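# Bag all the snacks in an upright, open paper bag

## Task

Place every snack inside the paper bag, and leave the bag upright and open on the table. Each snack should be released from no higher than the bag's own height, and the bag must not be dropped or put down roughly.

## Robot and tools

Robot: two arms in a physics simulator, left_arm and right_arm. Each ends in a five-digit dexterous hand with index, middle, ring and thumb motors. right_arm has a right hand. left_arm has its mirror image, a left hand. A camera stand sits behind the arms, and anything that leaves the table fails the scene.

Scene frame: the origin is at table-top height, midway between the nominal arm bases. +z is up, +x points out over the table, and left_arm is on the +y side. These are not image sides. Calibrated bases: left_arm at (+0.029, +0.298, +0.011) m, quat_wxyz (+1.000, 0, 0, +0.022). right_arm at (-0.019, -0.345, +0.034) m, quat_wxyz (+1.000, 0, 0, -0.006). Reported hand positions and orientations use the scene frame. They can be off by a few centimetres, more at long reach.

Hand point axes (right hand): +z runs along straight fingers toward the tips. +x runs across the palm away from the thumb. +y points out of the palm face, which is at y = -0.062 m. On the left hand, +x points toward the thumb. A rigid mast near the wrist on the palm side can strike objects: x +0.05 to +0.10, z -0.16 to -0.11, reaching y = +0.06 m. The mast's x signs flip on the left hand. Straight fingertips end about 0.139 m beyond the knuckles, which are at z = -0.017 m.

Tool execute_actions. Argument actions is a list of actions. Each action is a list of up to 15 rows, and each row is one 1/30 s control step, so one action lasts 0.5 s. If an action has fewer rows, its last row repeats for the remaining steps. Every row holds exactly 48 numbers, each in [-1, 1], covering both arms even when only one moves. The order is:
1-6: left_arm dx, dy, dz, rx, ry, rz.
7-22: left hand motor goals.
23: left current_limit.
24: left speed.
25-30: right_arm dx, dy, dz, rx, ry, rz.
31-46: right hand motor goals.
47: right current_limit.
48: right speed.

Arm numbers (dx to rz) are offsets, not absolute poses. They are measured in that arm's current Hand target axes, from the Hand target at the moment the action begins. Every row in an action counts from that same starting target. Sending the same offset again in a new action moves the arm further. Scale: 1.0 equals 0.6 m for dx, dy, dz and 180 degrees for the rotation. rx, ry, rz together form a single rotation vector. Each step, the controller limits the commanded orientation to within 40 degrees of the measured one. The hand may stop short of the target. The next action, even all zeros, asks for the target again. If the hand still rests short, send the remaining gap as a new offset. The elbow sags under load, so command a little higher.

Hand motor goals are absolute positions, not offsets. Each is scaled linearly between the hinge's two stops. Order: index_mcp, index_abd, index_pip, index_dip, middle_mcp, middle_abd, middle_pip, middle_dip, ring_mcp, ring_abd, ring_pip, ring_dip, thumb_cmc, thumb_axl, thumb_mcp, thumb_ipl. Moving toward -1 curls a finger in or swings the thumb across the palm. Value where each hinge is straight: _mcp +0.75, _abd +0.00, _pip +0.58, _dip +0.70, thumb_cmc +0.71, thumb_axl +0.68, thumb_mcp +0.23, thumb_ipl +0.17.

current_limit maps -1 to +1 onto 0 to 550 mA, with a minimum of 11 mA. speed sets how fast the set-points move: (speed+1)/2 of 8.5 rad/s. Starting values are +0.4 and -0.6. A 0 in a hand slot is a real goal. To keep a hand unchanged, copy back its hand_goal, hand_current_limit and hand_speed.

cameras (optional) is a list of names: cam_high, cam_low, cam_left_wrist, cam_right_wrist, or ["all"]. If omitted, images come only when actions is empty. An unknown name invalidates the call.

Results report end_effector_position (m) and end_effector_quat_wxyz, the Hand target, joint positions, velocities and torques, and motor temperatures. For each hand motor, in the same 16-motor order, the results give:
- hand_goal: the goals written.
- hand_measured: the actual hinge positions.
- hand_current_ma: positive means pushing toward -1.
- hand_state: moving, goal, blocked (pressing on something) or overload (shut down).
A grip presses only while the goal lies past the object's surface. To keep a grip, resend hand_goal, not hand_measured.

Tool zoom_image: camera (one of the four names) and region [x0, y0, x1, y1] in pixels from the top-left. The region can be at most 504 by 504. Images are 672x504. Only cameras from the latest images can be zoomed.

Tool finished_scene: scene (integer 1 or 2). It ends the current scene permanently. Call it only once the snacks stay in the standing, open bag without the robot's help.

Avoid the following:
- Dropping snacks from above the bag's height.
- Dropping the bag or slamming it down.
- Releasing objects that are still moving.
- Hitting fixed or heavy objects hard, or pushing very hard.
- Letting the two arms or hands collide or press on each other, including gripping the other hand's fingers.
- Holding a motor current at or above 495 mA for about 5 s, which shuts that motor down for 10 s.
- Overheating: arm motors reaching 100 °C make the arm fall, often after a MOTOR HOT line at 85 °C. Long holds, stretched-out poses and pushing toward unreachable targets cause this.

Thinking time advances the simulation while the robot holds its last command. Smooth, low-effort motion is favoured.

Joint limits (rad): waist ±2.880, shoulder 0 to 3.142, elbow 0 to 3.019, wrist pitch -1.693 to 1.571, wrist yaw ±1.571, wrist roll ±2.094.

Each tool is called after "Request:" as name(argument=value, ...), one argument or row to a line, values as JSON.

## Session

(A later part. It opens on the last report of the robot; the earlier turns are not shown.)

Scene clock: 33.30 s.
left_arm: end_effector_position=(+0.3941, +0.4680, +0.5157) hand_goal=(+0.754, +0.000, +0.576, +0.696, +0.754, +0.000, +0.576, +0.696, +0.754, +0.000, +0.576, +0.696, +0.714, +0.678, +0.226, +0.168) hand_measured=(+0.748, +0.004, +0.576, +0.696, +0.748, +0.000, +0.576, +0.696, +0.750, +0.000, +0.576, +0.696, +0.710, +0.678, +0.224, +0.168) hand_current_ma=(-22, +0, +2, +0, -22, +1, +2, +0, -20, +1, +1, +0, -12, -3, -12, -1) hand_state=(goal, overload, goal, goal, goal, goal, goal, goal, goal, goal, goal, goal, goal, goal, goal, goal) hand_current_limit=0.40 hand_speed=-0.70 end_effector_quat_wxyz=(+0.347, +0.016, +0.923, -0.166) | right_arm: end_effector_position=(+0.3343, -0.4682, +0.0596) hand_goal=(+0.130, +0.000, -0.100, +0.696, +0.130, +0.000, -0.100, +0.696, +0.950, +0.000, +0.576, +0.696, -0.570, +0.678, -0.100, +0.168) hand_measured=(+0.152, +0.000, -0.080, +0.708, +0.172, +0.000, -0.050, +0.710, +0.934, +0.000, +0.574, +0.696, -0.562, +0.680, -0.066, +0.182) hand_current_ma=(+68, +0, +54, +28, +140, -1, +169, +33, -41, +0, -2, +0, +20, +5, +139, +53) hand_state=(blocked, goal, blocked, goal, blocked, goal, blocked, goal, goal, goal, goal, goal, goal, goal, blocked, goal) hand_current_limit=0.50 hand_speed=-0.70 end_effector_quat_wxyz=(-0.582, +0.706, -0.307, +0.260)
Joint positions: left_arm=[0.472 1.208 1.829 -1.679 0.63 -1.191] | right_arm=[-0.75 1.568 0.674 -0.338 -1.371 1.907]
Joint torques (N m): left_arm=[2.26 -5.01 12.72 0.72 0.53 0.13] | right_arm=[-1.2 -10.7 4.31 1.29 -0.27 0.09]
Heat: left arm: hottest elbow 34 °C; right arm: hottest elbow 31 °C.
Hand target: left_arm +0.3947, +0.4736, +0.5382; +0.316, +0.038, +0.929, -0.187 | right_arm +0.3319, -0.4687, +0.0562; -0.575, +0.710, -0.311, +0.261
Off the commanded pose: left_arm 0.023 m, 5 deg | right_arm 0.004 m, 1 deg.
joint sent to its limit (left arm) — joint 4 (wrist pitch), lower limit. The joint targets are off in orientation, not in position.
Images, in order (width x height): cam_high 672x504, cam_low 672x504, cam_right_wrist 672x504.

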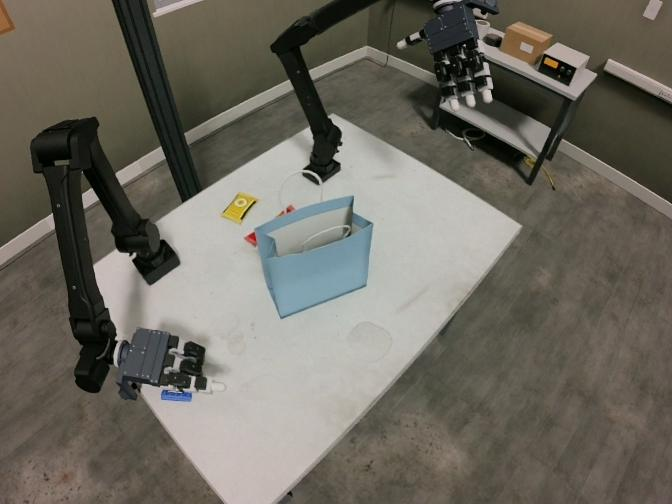

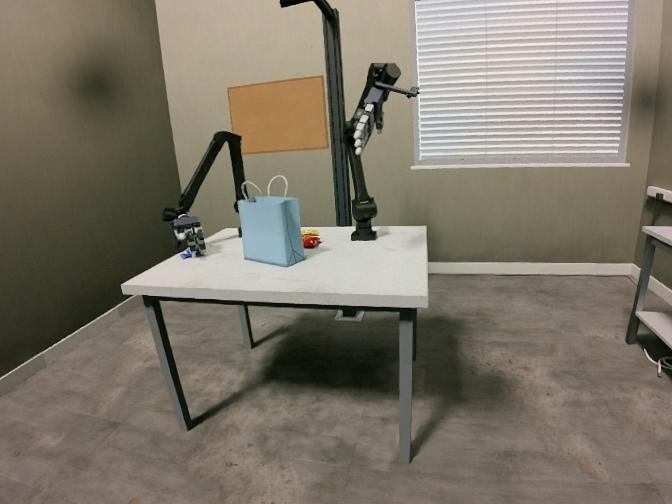

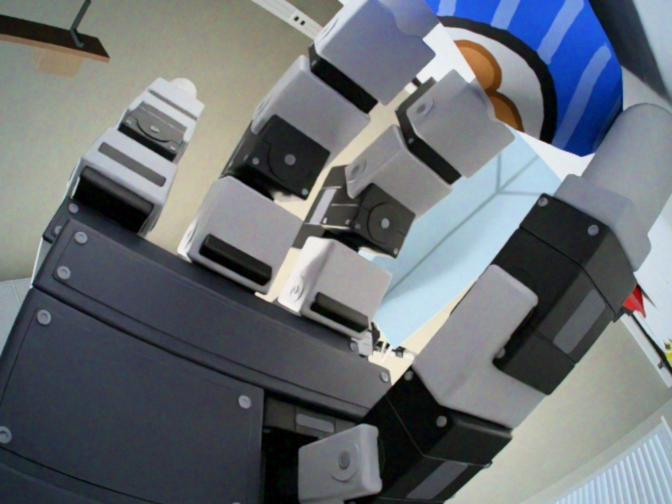

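Request:
execute_actions(
  actions=[
    [[0,0,0,0,0,0,0.754,0,0.576,0.696,0.754,0,0.576,0.696,0.754,0,0.576,0.696,0.714,0.678,0.226,0.168,0.4,-0.7,0,0,0,0,0,0,0.12,0,-0.18,0.696,0.13,0,-0.14,0.696,0.95,0,0.576,0.696,-0.571,0.678,-0.14,0.168,0.5,-0.7]],
    [[0,0,0,0,0,0,0.754,0,0.576,0.696,0.754,0,0.576,0.696,0.754,0,0.576,0.696,0.714,0.678,0.226,0.168,0.4,-0.7,0,-0.0978,-0.0208,0,0,0,0.12,0,-0.18,0.696,0.13,0,-0.14,0.696,0.95,0,0.576,0.696,-0.571,0.678,-0.14,0.168,0.5,-0.7]],
  ],
  cameras=["cam_high","cam_low","cam_right_wrist"],
)

Request:
zoom_image(
  camera="cam_high",
  region=[90, 300, 240, 430],
)

Request:
zoom_image(
  camera="cam_low",
  region=[150, 205, 260, 280],
)

Scene clock: 35.33 s.
left_arm: end_effector_position=(+0.3941, +0.4680, +0.5157) hand_goal=(+0.754, +0.000, +0.576, +0.696, +0.754, +0.000, +0.576, +0.696, +0.754, +0.000, +0.576, +0.696, +0.714, +0.678, +0.226, +0.168) hand_measured=(+0.748, +0.004, +0.576, +0.696, +0.748, +0.000, +0.576, +0.696, +0.750, +0.000, +0.576, +0.696, +0.710, +0.678, +0.224, +0.168) hand_current_ma=(-22, +0, +2, +0, -22, +1, +2, +0, -20, +1, +1, +0, -12, -3, -12, -1) hand_state=(goal, overload, goal, goal, goal, goal, goal, goal, goal, goal, goal, goal, goal, goal, goal, goal) hand_current_limit=0.40 hand_speed=-0.70 end_effector_quat_wxyz=(+0.347, +0.016, +0.923, -0.166) | right_arm: end_effector_position=(+0.3193, -0.4562, +0.1045) hand_goal=(+0.120, +0.000, -0.180, +0.696, +0.130, +0.000, -0.140, +0.696, +0.950, +0.000, +0.576, +0.696, -0.570, +0.678, -0.140, +0.168) hand_measured=(+0.136, +0.000, -0.164, +0.706, +0.148, -0.004, -0.116, +0.708, +0.934, +0.000, +0.574, +0.696, -0.556, +0.682, -0.102, +0.182) hand_current_ma=(+43, +0, +41, +26, +54, -5, +65, +31, -41, +0, -2, +0, +34, +10, +159, +53) hand_state=(goal, goal, goal, goal, goal, goal, blocked, goal, goal, goal, goal, goal, goal, goal, blocked, goal) hand_current_limit=0.50 hand_speed=-0.70 end_effector_quat_wxyz=(-0.580, +0.705, -0.323, +0.248)
Joint positions: left_arm=[0.472 1.208 1.829 -1.679 0.63 -1.191] | right_arm=[-0.75 1.41 0.674 -0.502 -1.353 1.935]
Joint torques (N m): left_arm=[1.9 -4.95 12.71 0.72 0.53 0.12] | right_arm=[-1.9 -9.23 9.14 0.17 -0.83 -0.01]
Heat: left arm: hottest elbow 34 °C; right arm: hottest elbow 31 °C.
Hand target: left_arm +0.3947, +0.4736, +0.5382; +0.316, +0.038, +0.929, -0.187 | right_arm +0.3312, -0.4684, +0.1162; -0.575, +0.710, -0.311, +0.261
Off the commanded pose: left_arm 0.023 m, 5 deg | right_arm 0.021 m, 2 deg.
joint sent to its limit (left arm) — joint 4 (wrist pitch), lower limit. The joint targets are off in orientation, not in position.
Images, in order (width x height): cam_high 672x504, cam_low 672x504, cam_right_wrist 672x504.

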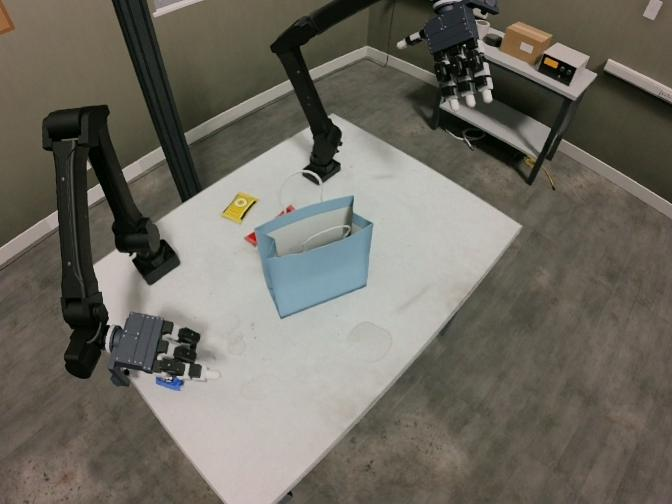

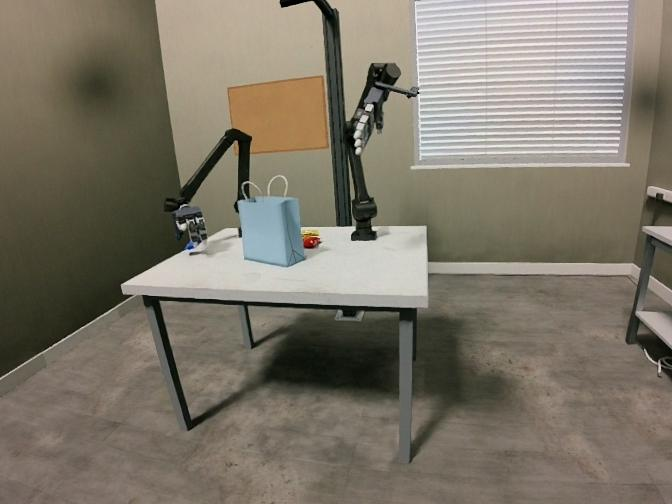

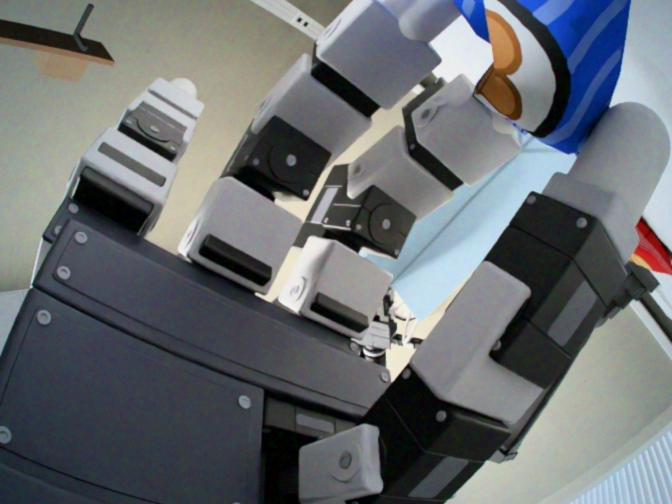

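Scaled by 3.360.

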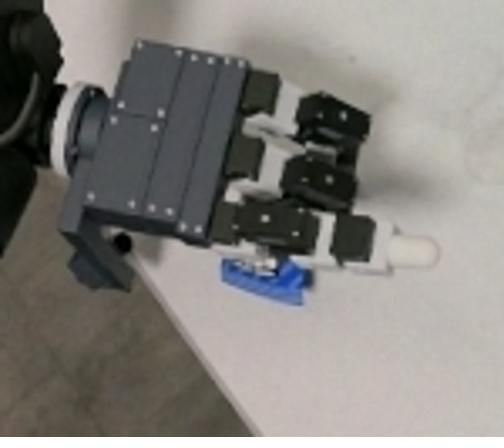

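Scaled by 4.582.

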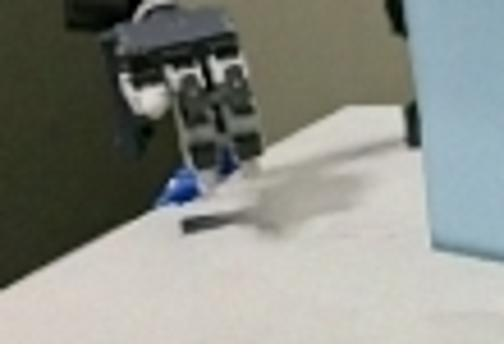

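Request:
execute_actions(
  actions=[
    [[0,0,0,0,0,0,0.754,0,0.576,0.696,0.754,0,0.576,0.696,0.754,0,0.576,0.696,0.714,0.678,0.226,0.168,0.4,-0.7,-0.0232,-0.141,-0.0104,0,0,0,0.12,0,-0.18,0.696,0.13,0,-0.14,0.696,0.95,0,0.576,0.696,-0.571,0.678,-0.14,0.168,0.5,-0.7]],
    [[0,0,0,0,0,0,0.754,0,0.576,0.696,0.754,0,0.576,0.696,0.754,0,0.576,0.696,0.714,0.678,0.226,0.168,0.4,-0.7,-0.0245,-0.1677,-0.0126,0,-0.0978,-0.0208,0.12,0,-0.18,0.696,0.13,0,-0.14,0.696,0.95,0,0.576,0.696,-0.571,0.678,-0.14,0.168,0.5,-0.7]],
    [[0,0,0,0,0,0,0.754,0,0.576,0.696,0.754,0,0.576,0.696,0.754,0,0.576,0.696,0.714,0.678,0.226,0.168,0.4,-0.7,-0.0417,-0.178,0.036,0,-0.0978,-0.0208,0.12,0,-0.18,0.696,0.13,0,-0.14,0.696,0.95,0,0.576,0.696,-0.571,0.678,-0.14,0.168,0.5,-0.7]],
    [[0,0,0,0,0,0,0.754,0,0.576,0.696,0.754,0,0.576,0.696,0.754,0,0.576,0.696,0.714,0.678,0.226,0.168,0.4,-0.7,-0.0243,-0.1215,0.0908,0,-0.0978,-0.0208,0.12,0,-0.18,0.696,0.13,0,-0.14,0.696,0.95,0,0.576,0.696,-0.571,0.678,-0.14,0.168,0.5,-0.7]],
  ],
  cameras=["cam_high","cam_low","cam_left_wrist","cam_right_wrist"],
)

Scene clock: 38.80 s.
left_arm: end_effector_position=(+0.3941, +0.4680, +0.5157) hand_goal=(+0.754, +0.000, +0.576, +0.696, +0.754, +0.000, +0.576, +0.696, +0.754, +0.000, +0.576, +0.696, +0.714, +0.678, +0.226, +0.168) hand_measured=(+0.748, +0.004, +0.576, +0.696, +0.748, +0.000, +0.576, +0.696, +0.750, +0.000, +0.576, +0.696, +0.710, +0.678, +0.224, +0.168) hand_current_ma=(-22, +0, +2, +0, -22, +1, +2, +0, -20, +1, +1, +0, -12, -3, -12, -1) hand_state=(goal, overload, goal, goal, goal, goal, goal, goal, goal, goal, goal, goal, goal, goal, goal, goal) hand_current_limit=0.40 hand_speed=-0.70 end_effector_quat_wxyz=(+0.347, +0.016, +0.923, -0.166) | right_arm: end_effector_position=(+0.3206, -0.3060, +0.4338) hand_goal=(+0.120, +0.000, -0.180, +0.696, +0.130, +0.000, -0.140, +0.696, +0.950, +0.000, +0.576, +0.696, -0.570, +0.678, -0.140, +0.168) hand_measured=(+0.130, +0.000, -0.164, +0.706, +0.144, -0.004, -0.118, +0.708, +0.934, +0.000, +0.574, +0.696, -0.556, +0.682, -0.104, +0.182) hand_current_ma=(+28, +0, +39, +26, +38, -7, +63, +31, -41, +0, -2, +0, +34, +10, +157, +53) hand_state=(goal, goal, goal, goal, goal, goal, blocked, goal, goal, goal, goal, goal, goal, goal, blocked, goal) hand_current_limit=0.50 hand_speed=-0.70 end_effector_quat_wxyz=(-0.576, +0.800, -0.103, +0.131)
Joint positions: left_arm=[0.472 1.208 1.829 -1.679 0.63 -1.191] | right_arm=[-0.292 1.184 1.452 -1.696 -1.26 1.626]
Joint torques (N m): left_arm=[2.14 -5.01 12.77 0.69 0.54 0.12] | right_arm=[-1.44 -8.29 12.93 0.06 -0.99 0.11]
Heat: left arm: hottest elbow 34 °C; right arm: hottest elbow 31 °C.
Hand target: left_arm +0.3947, +0.4736, +0.5382; +0.316, +0.038, +0.929, -0.187 | right_arm +0.3258, -0.3085, +0.4592; -0.626, +0.778, +0.045, -0.029
Off the commanded pose: left_arm 0.023 m, 5 deg | right_arm 0.026 m, 26 deg.
joint sent to its limit (left arm) — joint 4 (wrist pitch), lower limit. The joint targets are off in orientation, not in position.
joint sent to its limit (right arm) — joint 4 (wrist pitch), lower limit. The joint targets are off in orientation, not in position.

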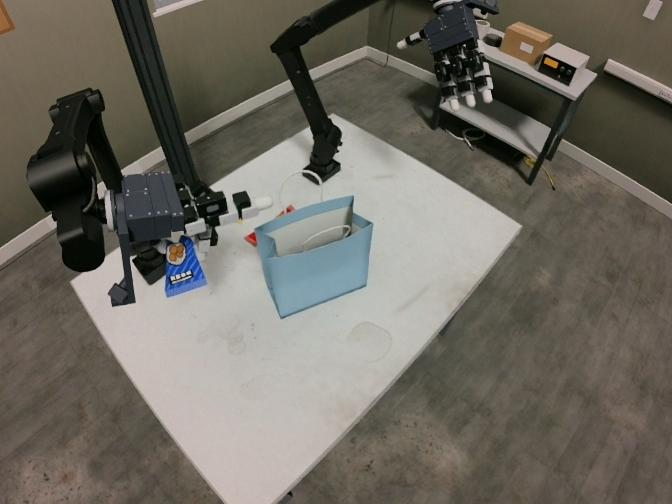

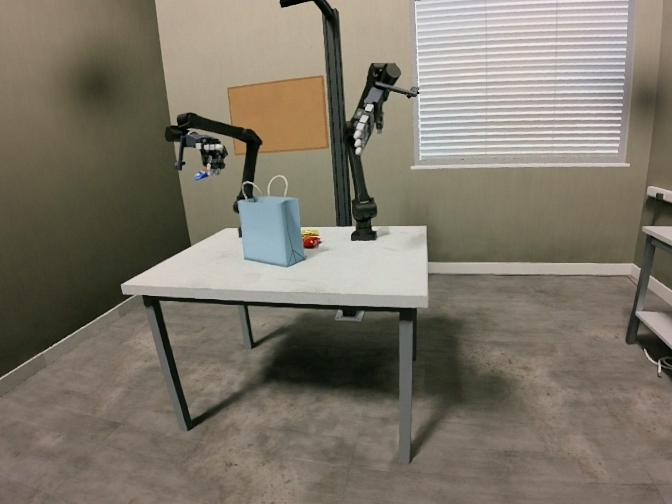

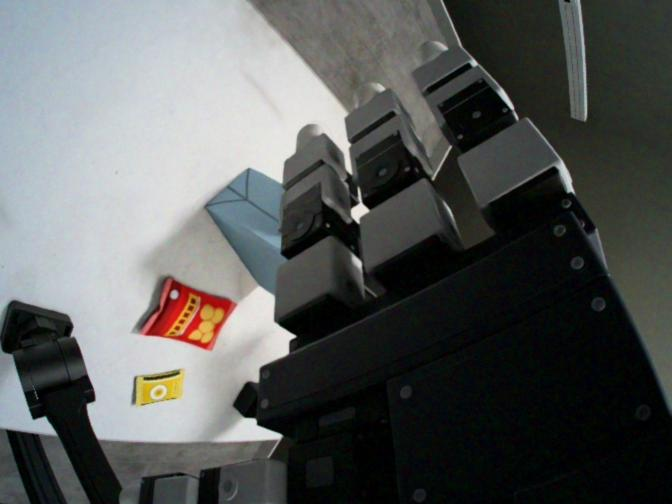

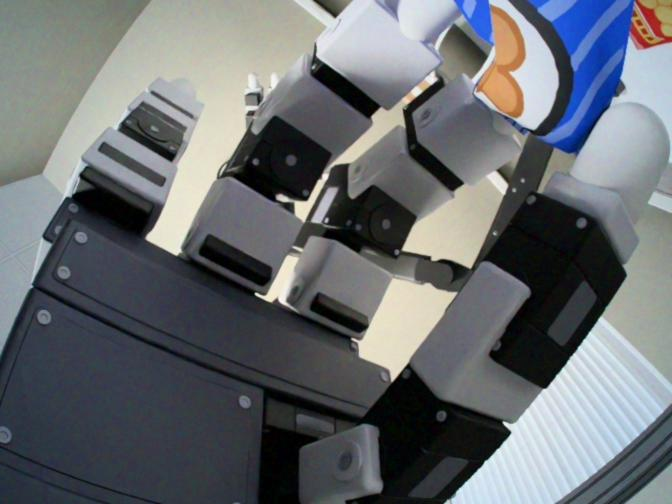

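Request:
execute_actions(
  actions=[
    [[0,0,0,0,0,0,0.754,0,0.576,0.696,0.754,0,0.576,0.696,0.754,0,0.576,0.696,0.714,0.678,0.226,0.168,0.4,-0.7,0.0323,-0.047,0.141,-0.128,-0.0978,-0.0208,0.12,0,-0.18,0.696,0.13,0,-0.14,0.696,0.95,0,0.576,0.696,-0.571,0.678,-0.14,0.168,0.5,-0.7]],
    [[0,0,0,0,0,0,0.754,0,0.576,0.696,0.754,0,0.576,0.696,0.754,0,0.576,0.696,0.714,0.678,0.226,0.168,0.4,-0.7,0.05,-0.055,0.08,-0.128,-0.082,-0.057,0.12,0,-0.18,0.696,0.13,0,-0.14,0.696,0.95,0,0.576,0.696,-0.571,0.678,-0.14,0.168,0.5,-0.7]],
  ],
  cameras=["cam_high","cam_low","cam_left_wrist","cam_right_wrist"],
)

Scene clock: 41.23 s.
left_arm: end_effector_position=(+0.3941, +0.4680, +0.5157) hand_goal=(+0.754, +0.000, +0.576, +0.696, +0.754, +0.000, +0.576, +0.696, +0.754, +0.000, +0.576, +0.696, +0.714, +0.678, +0.226, +0.168) hand_measured=(+0.748, +0.004, +0.576, +0.696, +0.748, +0.000, +0.576, +0.696, +0.750, +0.000, +0.576, +0.696, +0.710, +0.678, +0.224, +0.168) hand_current_ma=(-22, +0, +2, +0, -22, +1, +2, +0, -20, +1, +1, +0, -12, -3, -12, -1) hand_state=(goal, overload, goal, goal, goal, goal, goal, goal, goal, goal, goal, goal, goal, goal, goal, goal) hand_current_limit=0.40 hand_speed=-0.70 end_effector_quat_wxyz=(+0.347, +0.016, +0.923, -0.166) | right_arm: end_effector_position=(+0.3329, -0.1538, +0.4347) hand_goal=(+0.120, +0.000, -0.180, +0.696, +0.130, +0.000, -0.140, +0.696, +0.950, +0.000, +0.576, +0.696, -0.570, +0.678, -0.140, +0.168) hand_measured=(+0.136, +0.000, -0.164, +0.706, +0.148, -0.004, -0.118, +0.708, +0.938, +0.000, +0.574, +0.696, -0.556, +0.682, -0.110, +0.182) hand_current_ma=(+42, +0, +39, +26, +52, -7, +63, +31, -28, +0, -2, +0, +39, +10, +123, +53) hand_state=(goal, goal, goal, goal, goal, goal, blocked, goal, goal, goal, goal, goal, goal, goal, blocked, goal) hand_current_limit=0.50 hand_speed=-0.70 end_effector_quat_wxyz=(-0.271, +0.927, +0.250, +0.068)
Joint positions: left_arm=[0.472 1.208 1.829 -1.679 0.63 -1.191] | right_arm=[0.488 1.337 1.739 -1.698 -0.501 1.59]
Joint torques (N m): left_arm=[2.2 -5.19 12.74 0.73 0.54 0.12] | right_arm=[-1.73 -11.16 13.14 0.7 -0.12 -0.09]
Heat: left arm: hottest elbow 35 °C; right arm: hottest elbow 32 °C.
Hand target: left_arm +0.3947, +0.4736, +0.5382; +0.316, +0.038, +0.929, -0.187 | right_arm +0.3396, -0.1530, +0.4665; -0.246, +0.902, +0.321, -0.151
Off the commanded pose: left_arm 0.023 m, 5 deg | right_arm 0.033 m, 27 deg.
joint sent to its limit (left arm) — joint 4 (wrist pitch), lower limit. The joint targets are off in orientation, not in position.
joint sent to its limit (right arm) — joint 4 (wrist pitch), lower limit. The joint targets are off in orientation, not in position.

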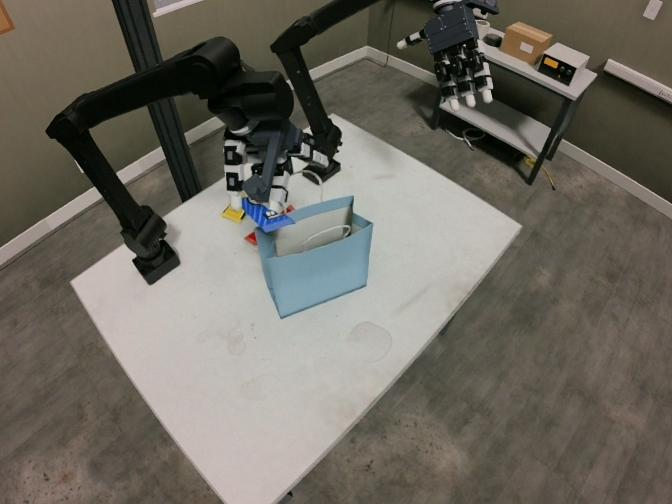

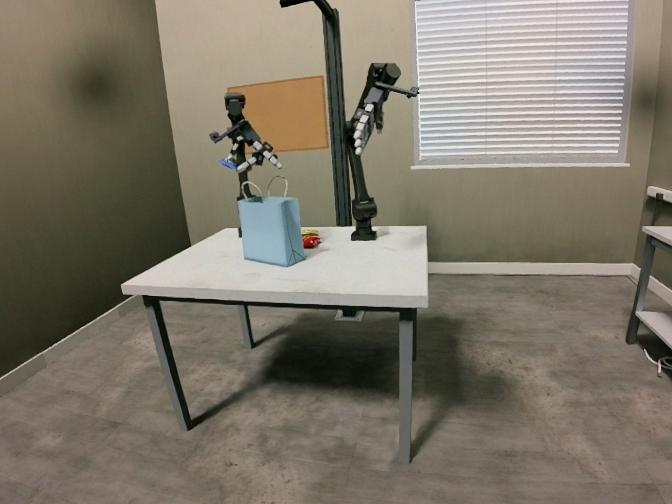

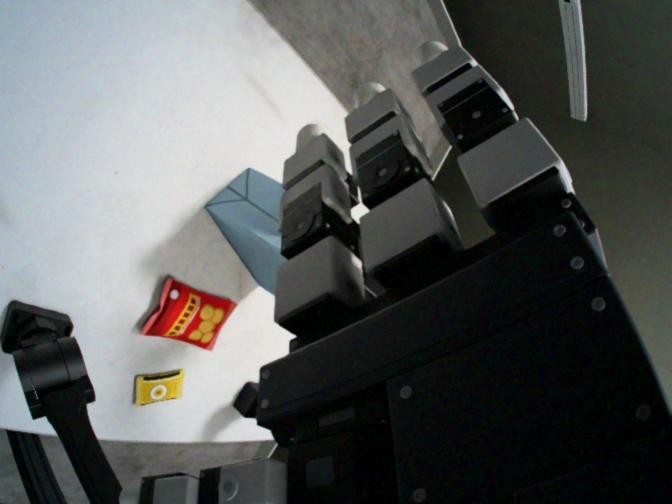

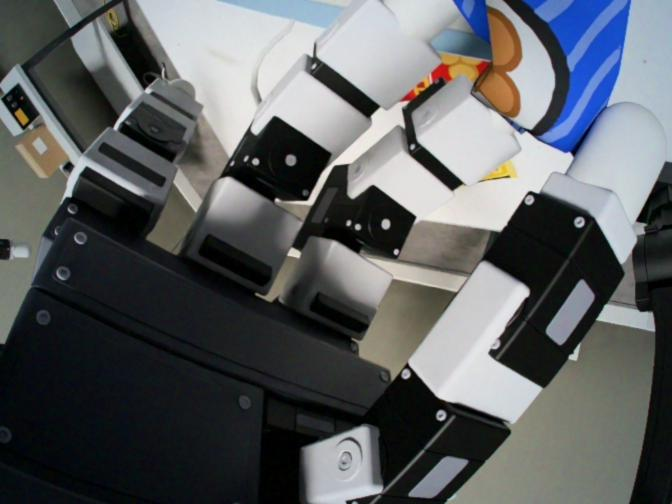

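Request:
execute_actions(
  actions=[
    [[0,0,0,0,0,0,0.754,0,0.576,0.696,0.754,0,0.576,0.696,0.754,0,0.576,0.696,0.714,0.678,0.226,0.168,0.4,-0.7,0.093,-0.0855,0.043,-0.0127,-0.06,-0.0925,0.12,0,-0.18,0.696,0.13,0,-0.14,0.696,0.95,0,0.576,0.696,-0.571,0.678,-0.14,0.168,0.5,-0.7]],
  ],
  cameras=["cam_high","cam_low","cam_left_wrist","cam_right_wrist"],
)

Request:
zoom_image(
  camera="cam_high",
  region=[200, 110, 400, 270],
)

Request:
zoom_image(
  camera="cam_low",
  region=[200, 80, 340, 220],
)

Scene clock: 43.60 s.
left_arm: end_effector_position=(+0.3941, +0.4680, +0.5157) hand_goal=(+0.754, +0.000, +0.576, +0.696, +0.754, +0.000, +0.576, +0.696, +0.754, +0.000, +0.576, +0.696, +0.714, +0.678, +0.226, +0.168) hand_measured=(+0.748, +0.004, +0.576, +0.696, +0.748, +0.000, +0.576, +0.696, +0.750, +0.000, +0.576, +0.696, +0.710, +0.678, +0.224, +0.168) hand_current_ma=(-22, +0, +2, +0, -22, +1, +2, +0, -20, +1, +1, +0, -12, -3, -12, -1) hand_state=(goal, overload, goal, goal, goal, goal, goal, goal, goal, goal, goal, goal, goal, goal, goal, goal) hand_current_limit=0.40 hand_speed=-0.70 end_effector_quat_wxyz=(+0.347, +0.016, +0.923, -0.166) | right_arm: end_effector_position=(+0.3372, -0.0747, +0.4321) hand_goal=(+0.120, +0.000, -0.180, +0.696, +0.130, +0.000, -0.140, +0.696, +0.950, +0.000, +0.576, +0.696, -0.570, +0.678, -0.140, +0.168) hand_measured=(+0.136, +0.000, -0.164, +0.706, +0.148, -0.004, -0.118, +0.708, +0.940, +0.000, +0.574, +0.696, -0.554, +0.682, -0.110, +0.182) hand_current_ma=(+43, +0, +39, +26, +53, -7, +63, +31, -27, +0, -2, +0, +42, +10, +121, +53) hand_state=(goal, goal, goal, goal, goal, goal, blocked, goal, goal, goal, goal, goal, goal, goal, blocked, goal) hand_current_limit=0.50 hand_speed=-0.70 end_effector_quat_wxyz=(-0.248, +0.874, +0.413, +0.068)
Joint positions: left_arm=[0.472 1.208 1.829 -1.679 0.63 -1.191] | right_arm=[0.667 1.423 1.811 -1.7 -0.456 1.403]
Joint torques (N m): left_arm=[2.14 -4.78 12.7 0.75 0.53 0.12] | right_arm=[-1.67 -12.45 13.19 0.62 -0.05 -0.16]
Heat: left arm: hottest elbow 35 °C; right arm: hottest elbow 32 °C.
Hand target: left_arm +0.3947, +0.4736, +0.5382; +0.316, +0.038, +0.929, -0.187 | right_arm +0.3442, -0.0730, +0.4666; -0.216, +0.832, +0.473, -0.191
Off the commanded pose: left_arm 0.023 m, 5 deg | right_arm 0.035 m, 31 deg.
joint sent to its limit (left arm) — joint 4 (wrist pitch), lower limit. The joint targets are off in orientation, not in position.
joint sent to its limit (right arm) — joint 4 (wrist pitch), lower limit. The joint targets are off in orientation, not in position.

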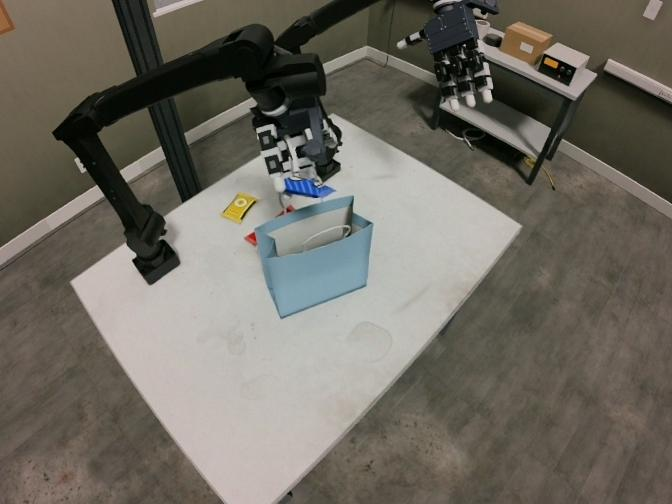

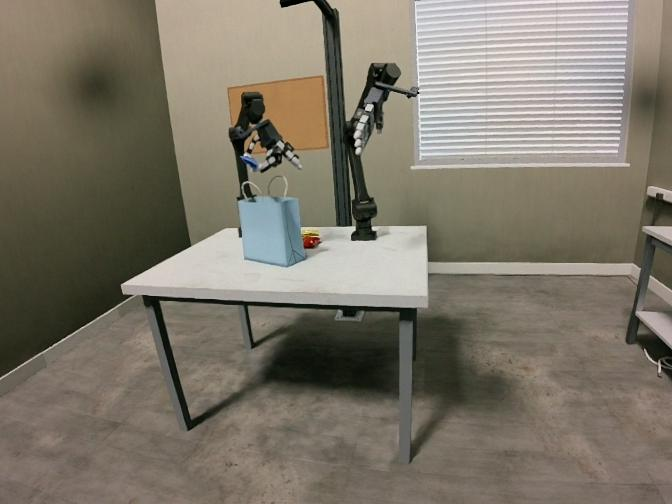

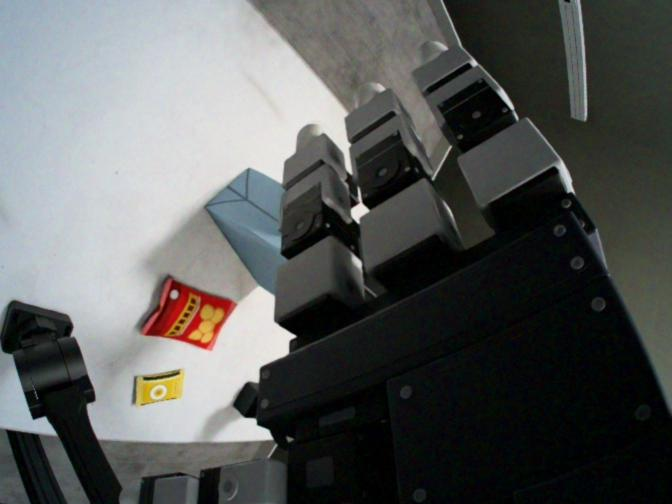

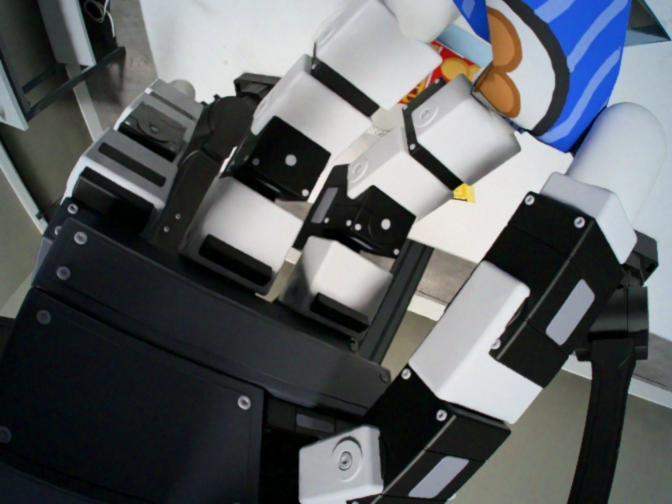

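Scaled by 2.520.

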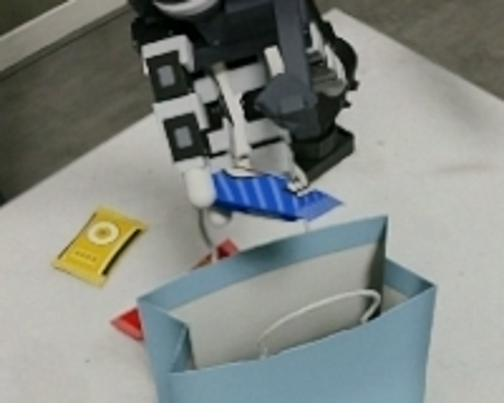

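Scaled by 3.600.

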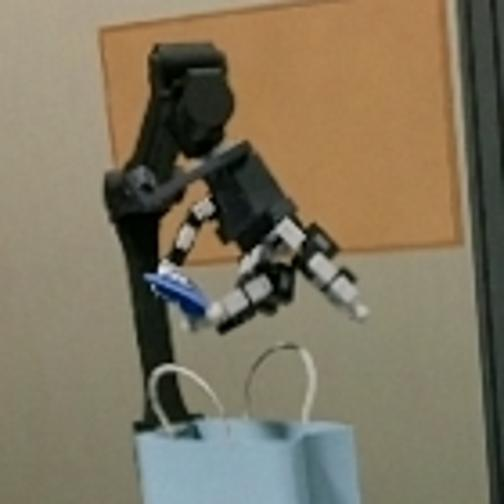

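Request:
zoom_image(
  camera="cam_high",
  region=[245, 170, 385, 290],
)

Request:
zoom_image(
  camera="cam_low",
  region=[225, 140, 315, 220],
)

Scaled by 3.600.

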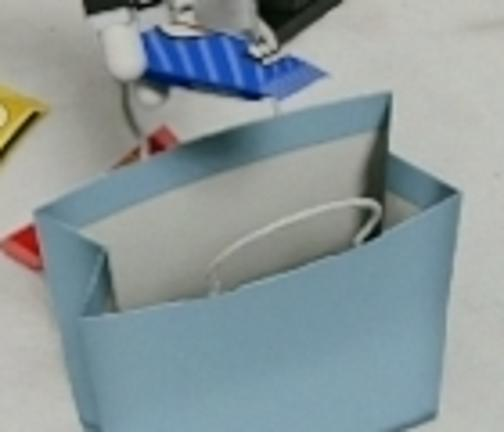

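Scaled by 5.600.

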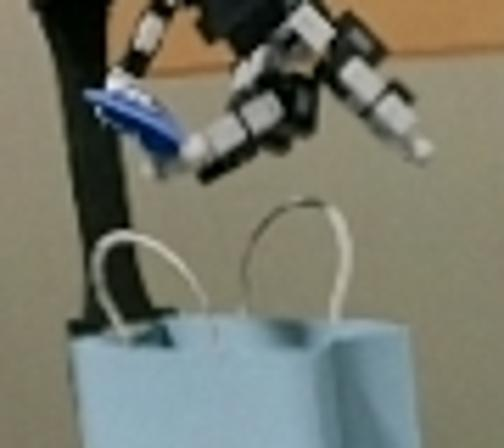

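Request:
execute_actions(
  actions=[
    [[0,0,0,0,0,0,0.754,0,0.576,0.696,0.754,0,0.576,0.696,0.754,0,0.576,0.696,0.714,0.678,0.226,0.168,0.4,-0.7,0.041,-0.0695,0.0395,-0.0095,-0.045,-0.069,0.12,0,-0.18,0.696,0.13,0,-0.14,0.696,0.95,0,0.576,0.696,-0.571,0.678,-0.14,0.168,0.5,-0.7]],
  ],
  cameras=["cam_high","cam_low","cam_left_wrist","cam_right_wrist"],
)

Request:
zoom_image(
  camera="cam_high",
  region=[230, 110, 390, 270],
)

Request:
zoom_image(
  camera="cam_low",
  region=[220, 120, 320, 220],
)

Scene clock: 49.07 s.
left_arm: end_effector_position=(+0.3941, +0.4680, +0.5157) hand_goal=(+0.754, +0.000, +0.576, +0.696, +0.754, +0.000, +0.576, +0.696, +0.754, +0.000, +0.576, +0.696, +0.714, +0.678, +0.226, +0.168) hand_measured=(+0.748, +0.004, +0.576, +0.696, +0.748, +0.000, +0.576, +0.696, +0.750, +0.000, +0.576, +0.696, +0.710, +0.678, +0.224, +0.168) hand_current_ma=(-22, +0, +2, +0, -22, +1, +2, +0, -20, +1, +1, +0, -12, -3, -12, -1) hand_state=(goal, overload, goal, goal, goal, goal, goal, goal, goal, goal, goal, goal, goal, goal, goal, goal) hand_current_limit=0.40 hand_speed=-0.70 end_effector_quat_wxyz=(+0.347, +0.016, +0.923, -0.166) | right_arm: end_effector_position=(+0.3114, -0.0262, +0.4355) hand_goal=(+0.120, +0.000, -0.180, +0.696, +0.130, +0.000, -0.140, +0.696, +0.950, +0.000, +0.576, +0.696, -0.570, +0.678, -0.140, +0.168) hand_measured=(+0.136, +0.000, -0.164, +0.706, +0.148, -0.004, -0.118, +0.708, +0.940, +0.000, +0.574, +0.696, -0.554, +0.682, -0.110, +0.182) hand_current_ma=(+44, +0, +39, +26, +53, -7, +63, +31, -27, +0, -2, +0, +42, +10, +120, +53) hand_state=(goal, goal, goal, goal, goal, goal, blocked, goal, goal, goal, goal, goal, goal, goal, blocked, goal) hand_current_limit=0.50 hand_speed=-0.70 end_effector_quat_wxyz=(-0.224, +0.814, +0.531, +0.075)
Joint positions: left_arm=[0.472 1.208 1.829 -1.679 0.63 -1.191] | right_arm=[0.808 1.423 1.811 -1.7 -0.405 1.264]
Joint torques (N m): left_arm=[2.14 -4.95 12.72 0.72 0.54 0.12] | right_arm=[-2.02 -13.74 11.84 0.62 0 -0.21]
Motor temperatures (°C): left_arm=[25 25 35 21 24 25] | right_arm=[25 28 34 24 26 23]
Heat: left arm: hottest elbow 35 °C; right arm: hottest elbow 34 °C.
Hand target: left_arm +0.3947, +0.4736, +0.5382; +0.316, +0.038, +0.929, -0.187 | right_arm +0.3143, -0.0283, +0.4666; -0.189, +0.764, +0.577, -0.217
Off the commanded pose: left_arm 0.023 m, 5 deg | right_arm 0.031 m, 35 deg.
joint sent to its limit (left arm) — joint 4 (wrist pitch), lower limit. The joint targets are off in orientation, not in position.
joint sent to its limit (right arm) — joint 4 (wrist pitch), lower limit. The joint targets are off in orientation, not in position.

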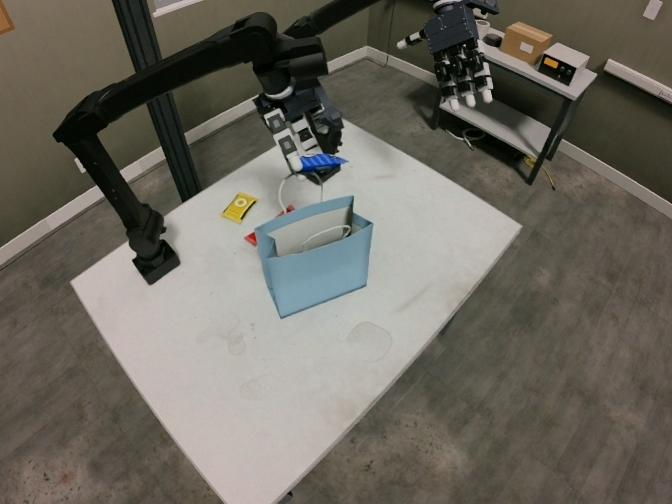

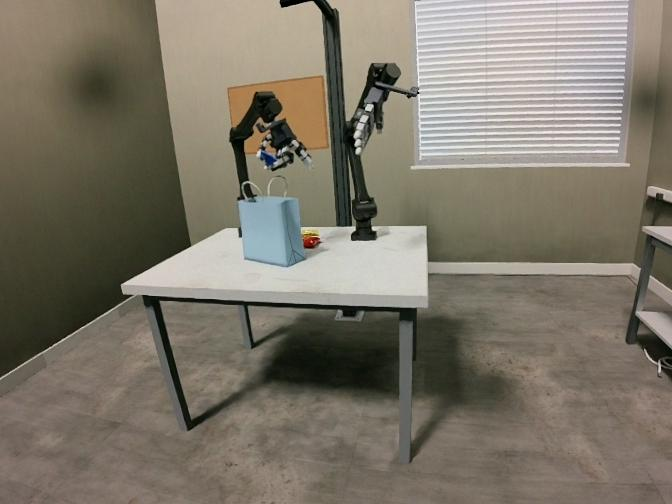

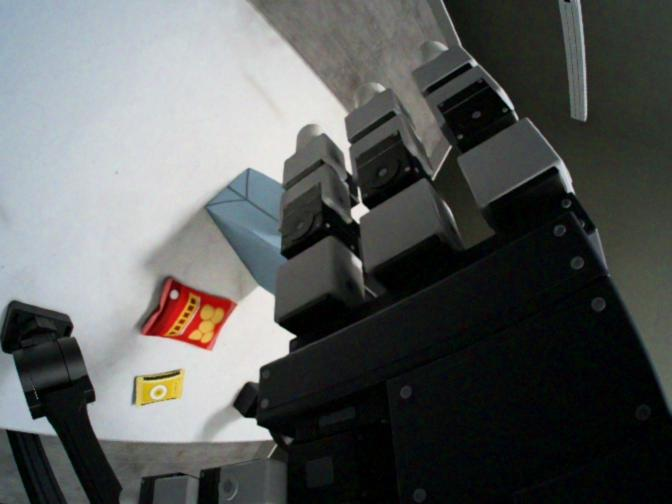

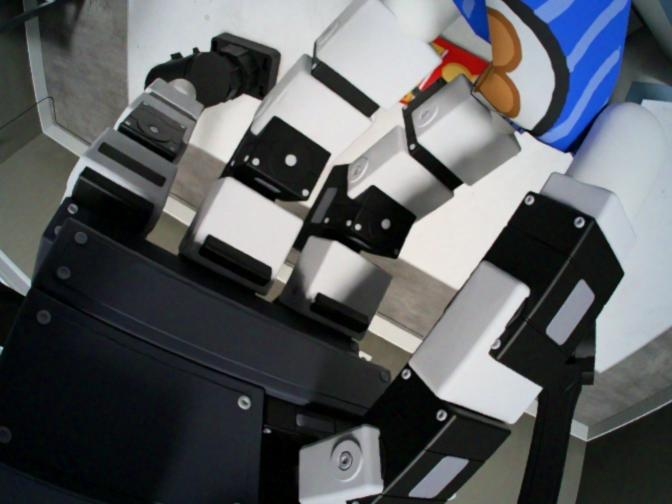

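Scaled by 3.150.

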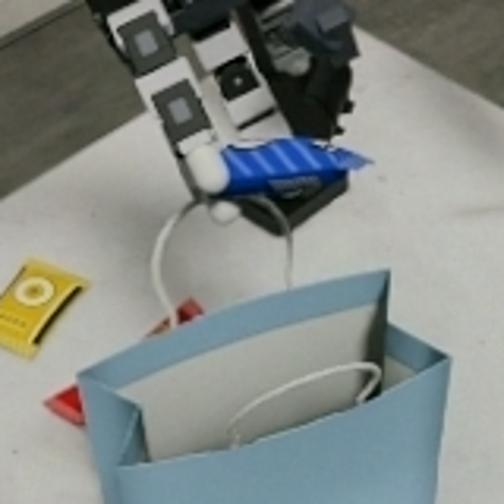

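Scaled by 5.040.

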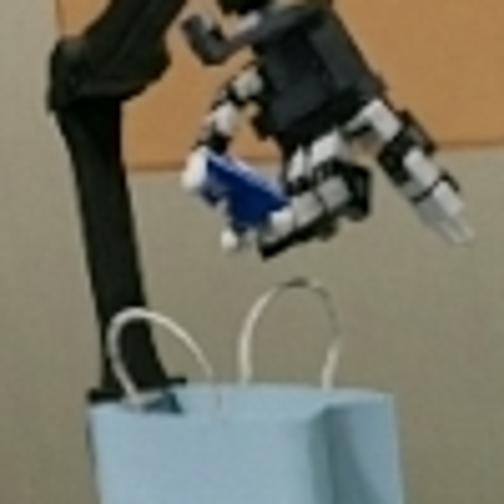

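Request:
execute_actions(
  actions=[
    [[0,0,0,0,0,0,0.754,0,0.576,0.696,0.754,0,0.576,0.696,0.754,0,0.576,0.696,0.714,0.678,0.226,0.168,0.4,-0.7,-0.018,0.0696,0.057,0.0057,0.0269,0.0417,0.12,0,-0.18,0.696,0.13,0,-0.14,0.696,0.95,0,0.576,0.696,-0.571,0.678,-0.14,0.168,0.5,-0.7]],
  ],
  cameras=["cam_high","cam_low","cam_right_wrist"],
)

Request:
zoom_image(
  camera="cam_high",
  region=[230, 130, 390, 290],
)

Request:
zoom_image(
  camera="cam_low",
  region=[220, 120, 320, 220],
)

Scene clock: 52.53 s.
left_arm: end_effector_position=(+0.3941, +0.4680, +0.5157) hand_goal=(+0.754, +0.000, +0.576, +0.696, +0.754, +0.000, +0.576, +0.696, +0.754, +0.000, +0.576, +0.696, +0.714, +0.678, +0.226, +0.168) hand_measured=(+0.748, +0.004, +0.576, +0.696, +0.748, +0.000, +0.576, +0.696, +0.750, +0.000, +0.576, +0.696, +0.710, +0.678, +0.224, +0.168) hand_current_ma=(-22, +0, +2, +0, -22, +1, +2, +0, -20, +1, +1, +0, -12, -3, -12, -1) hand_state=(goal, overload, goal, goal, goal, goal, goal, goal, goal, goal, goal, goal, goal, goal, goal, goal) hand_current_limit=0.40 hand_speed=-0.70 end_effector_quat_wxyz=(+0.347, +0.016, +0.923, -0.166) | right_arm: end_effector_position=(+0.3290, -0.0469, +0.4170) hand_goal=(+0.120, +0.000, -0.180, +0.696, +0.130, +0.000, -0.140, +0.696, +0.950, +0.000, +0.576, +0.696, -0.570, +0.678, -0.140, +0.168) hand_measured=(+0.136, +0.000, -0.164, +0.706, +0.148, -0.004, -0.118, +0.708, +0.940, +0.000, +0.574, +0.696, -0.554, +0.682, -0.110, +0.182) hand_current_ma=(+44, +0, +39, +26, +54, -7, +63, +31, -27, +0, -2, +0, +42, +10, +119, +53) hand_state=(goal, goal, goal, goal, goal, goal, blocked, goal, goal, goal, goal, goal, goal, goal, blocked, goal) hand_current_limit=0.50 hand_speed=-0.70 end_effector_quat_wxyz=(-0.229, +0.840, +0.488, +0.057)
Joint positions: left_arm=[0.472 1.208 1.829 -1.679 0.63 -1.191] | right_arm=[0.74 1.44 1.787 -1.7 -0.426 1.293]
Joint torques (N m): left_arm=[1.96 -5.01 12.71 0.7 0.53 0.12] | right_arm=[-1.26 -11.81 7.87 0.57 -0.14 0.05]
Heat: left arm: hottest elbow 35 °C; right arm: hottest elbow 35 °C.
Hand target: left_arm +0.3947, +0.4736, +0.5382; +0.316, +0.038, +0.929, -0.187 | right_arm +0.3263, -0.0483, +0.4166; -0.206, +0.807, +0.515, -0.202
Off the commanded pose: left_arm 0.023 m, 5 deg | right_arm 0.003 m, 30 deg.
joint sent to its limit (left arm) — joint 4 (wrist pitch), lower limit. The joint targets are off in orientation, not in position.
joint sent to its limit (right arm) — joint 4 (wrist pitch), lower limit. The joint targets are off in orientation, not in position.
Images, in order (width x height): cam_high 672x504, cam_low 672x504, cam_right_wrist 672x504.

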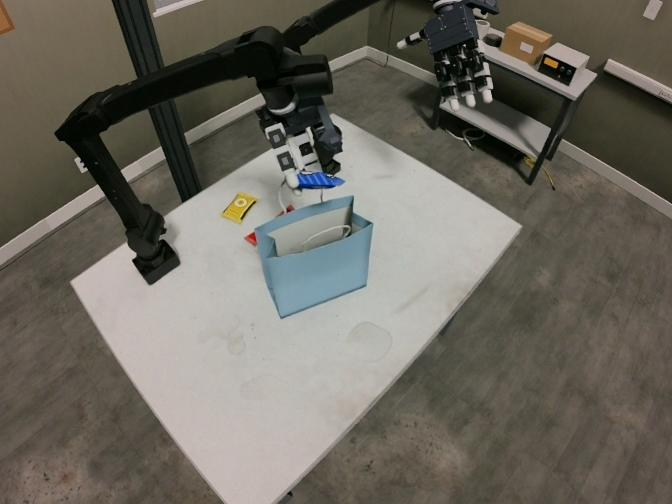

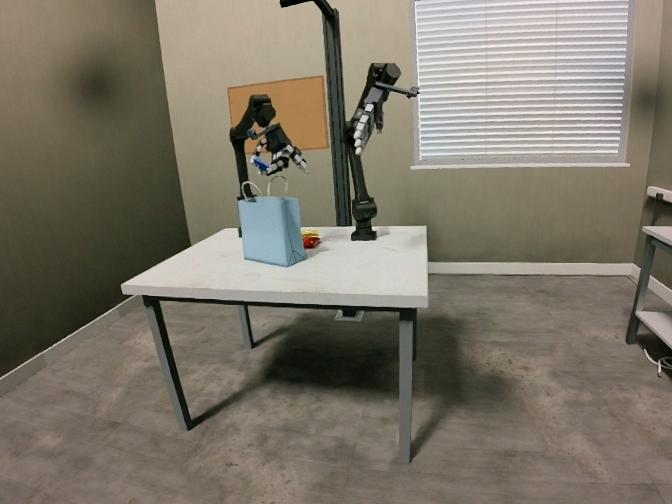

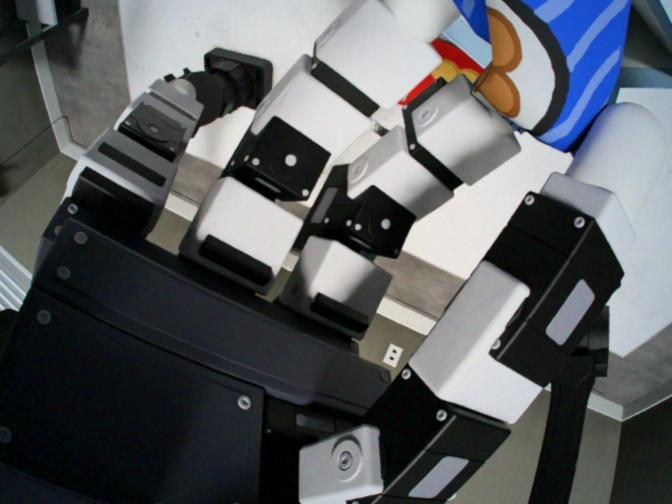

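Scaled by 3.150.

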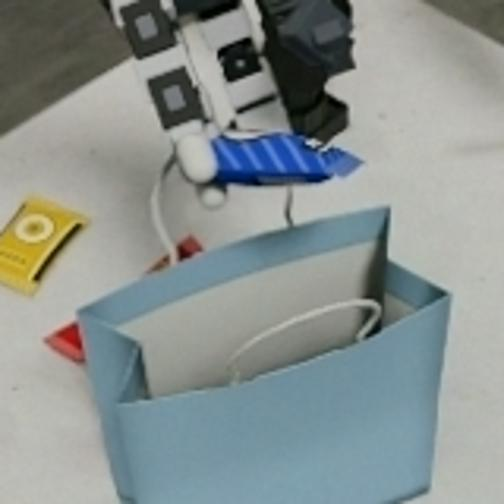

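Scaled by 5.040.

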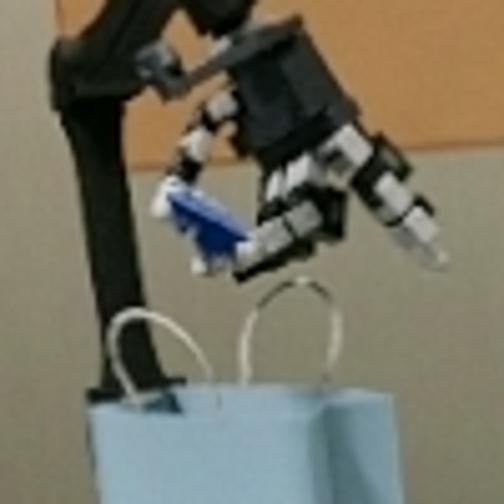

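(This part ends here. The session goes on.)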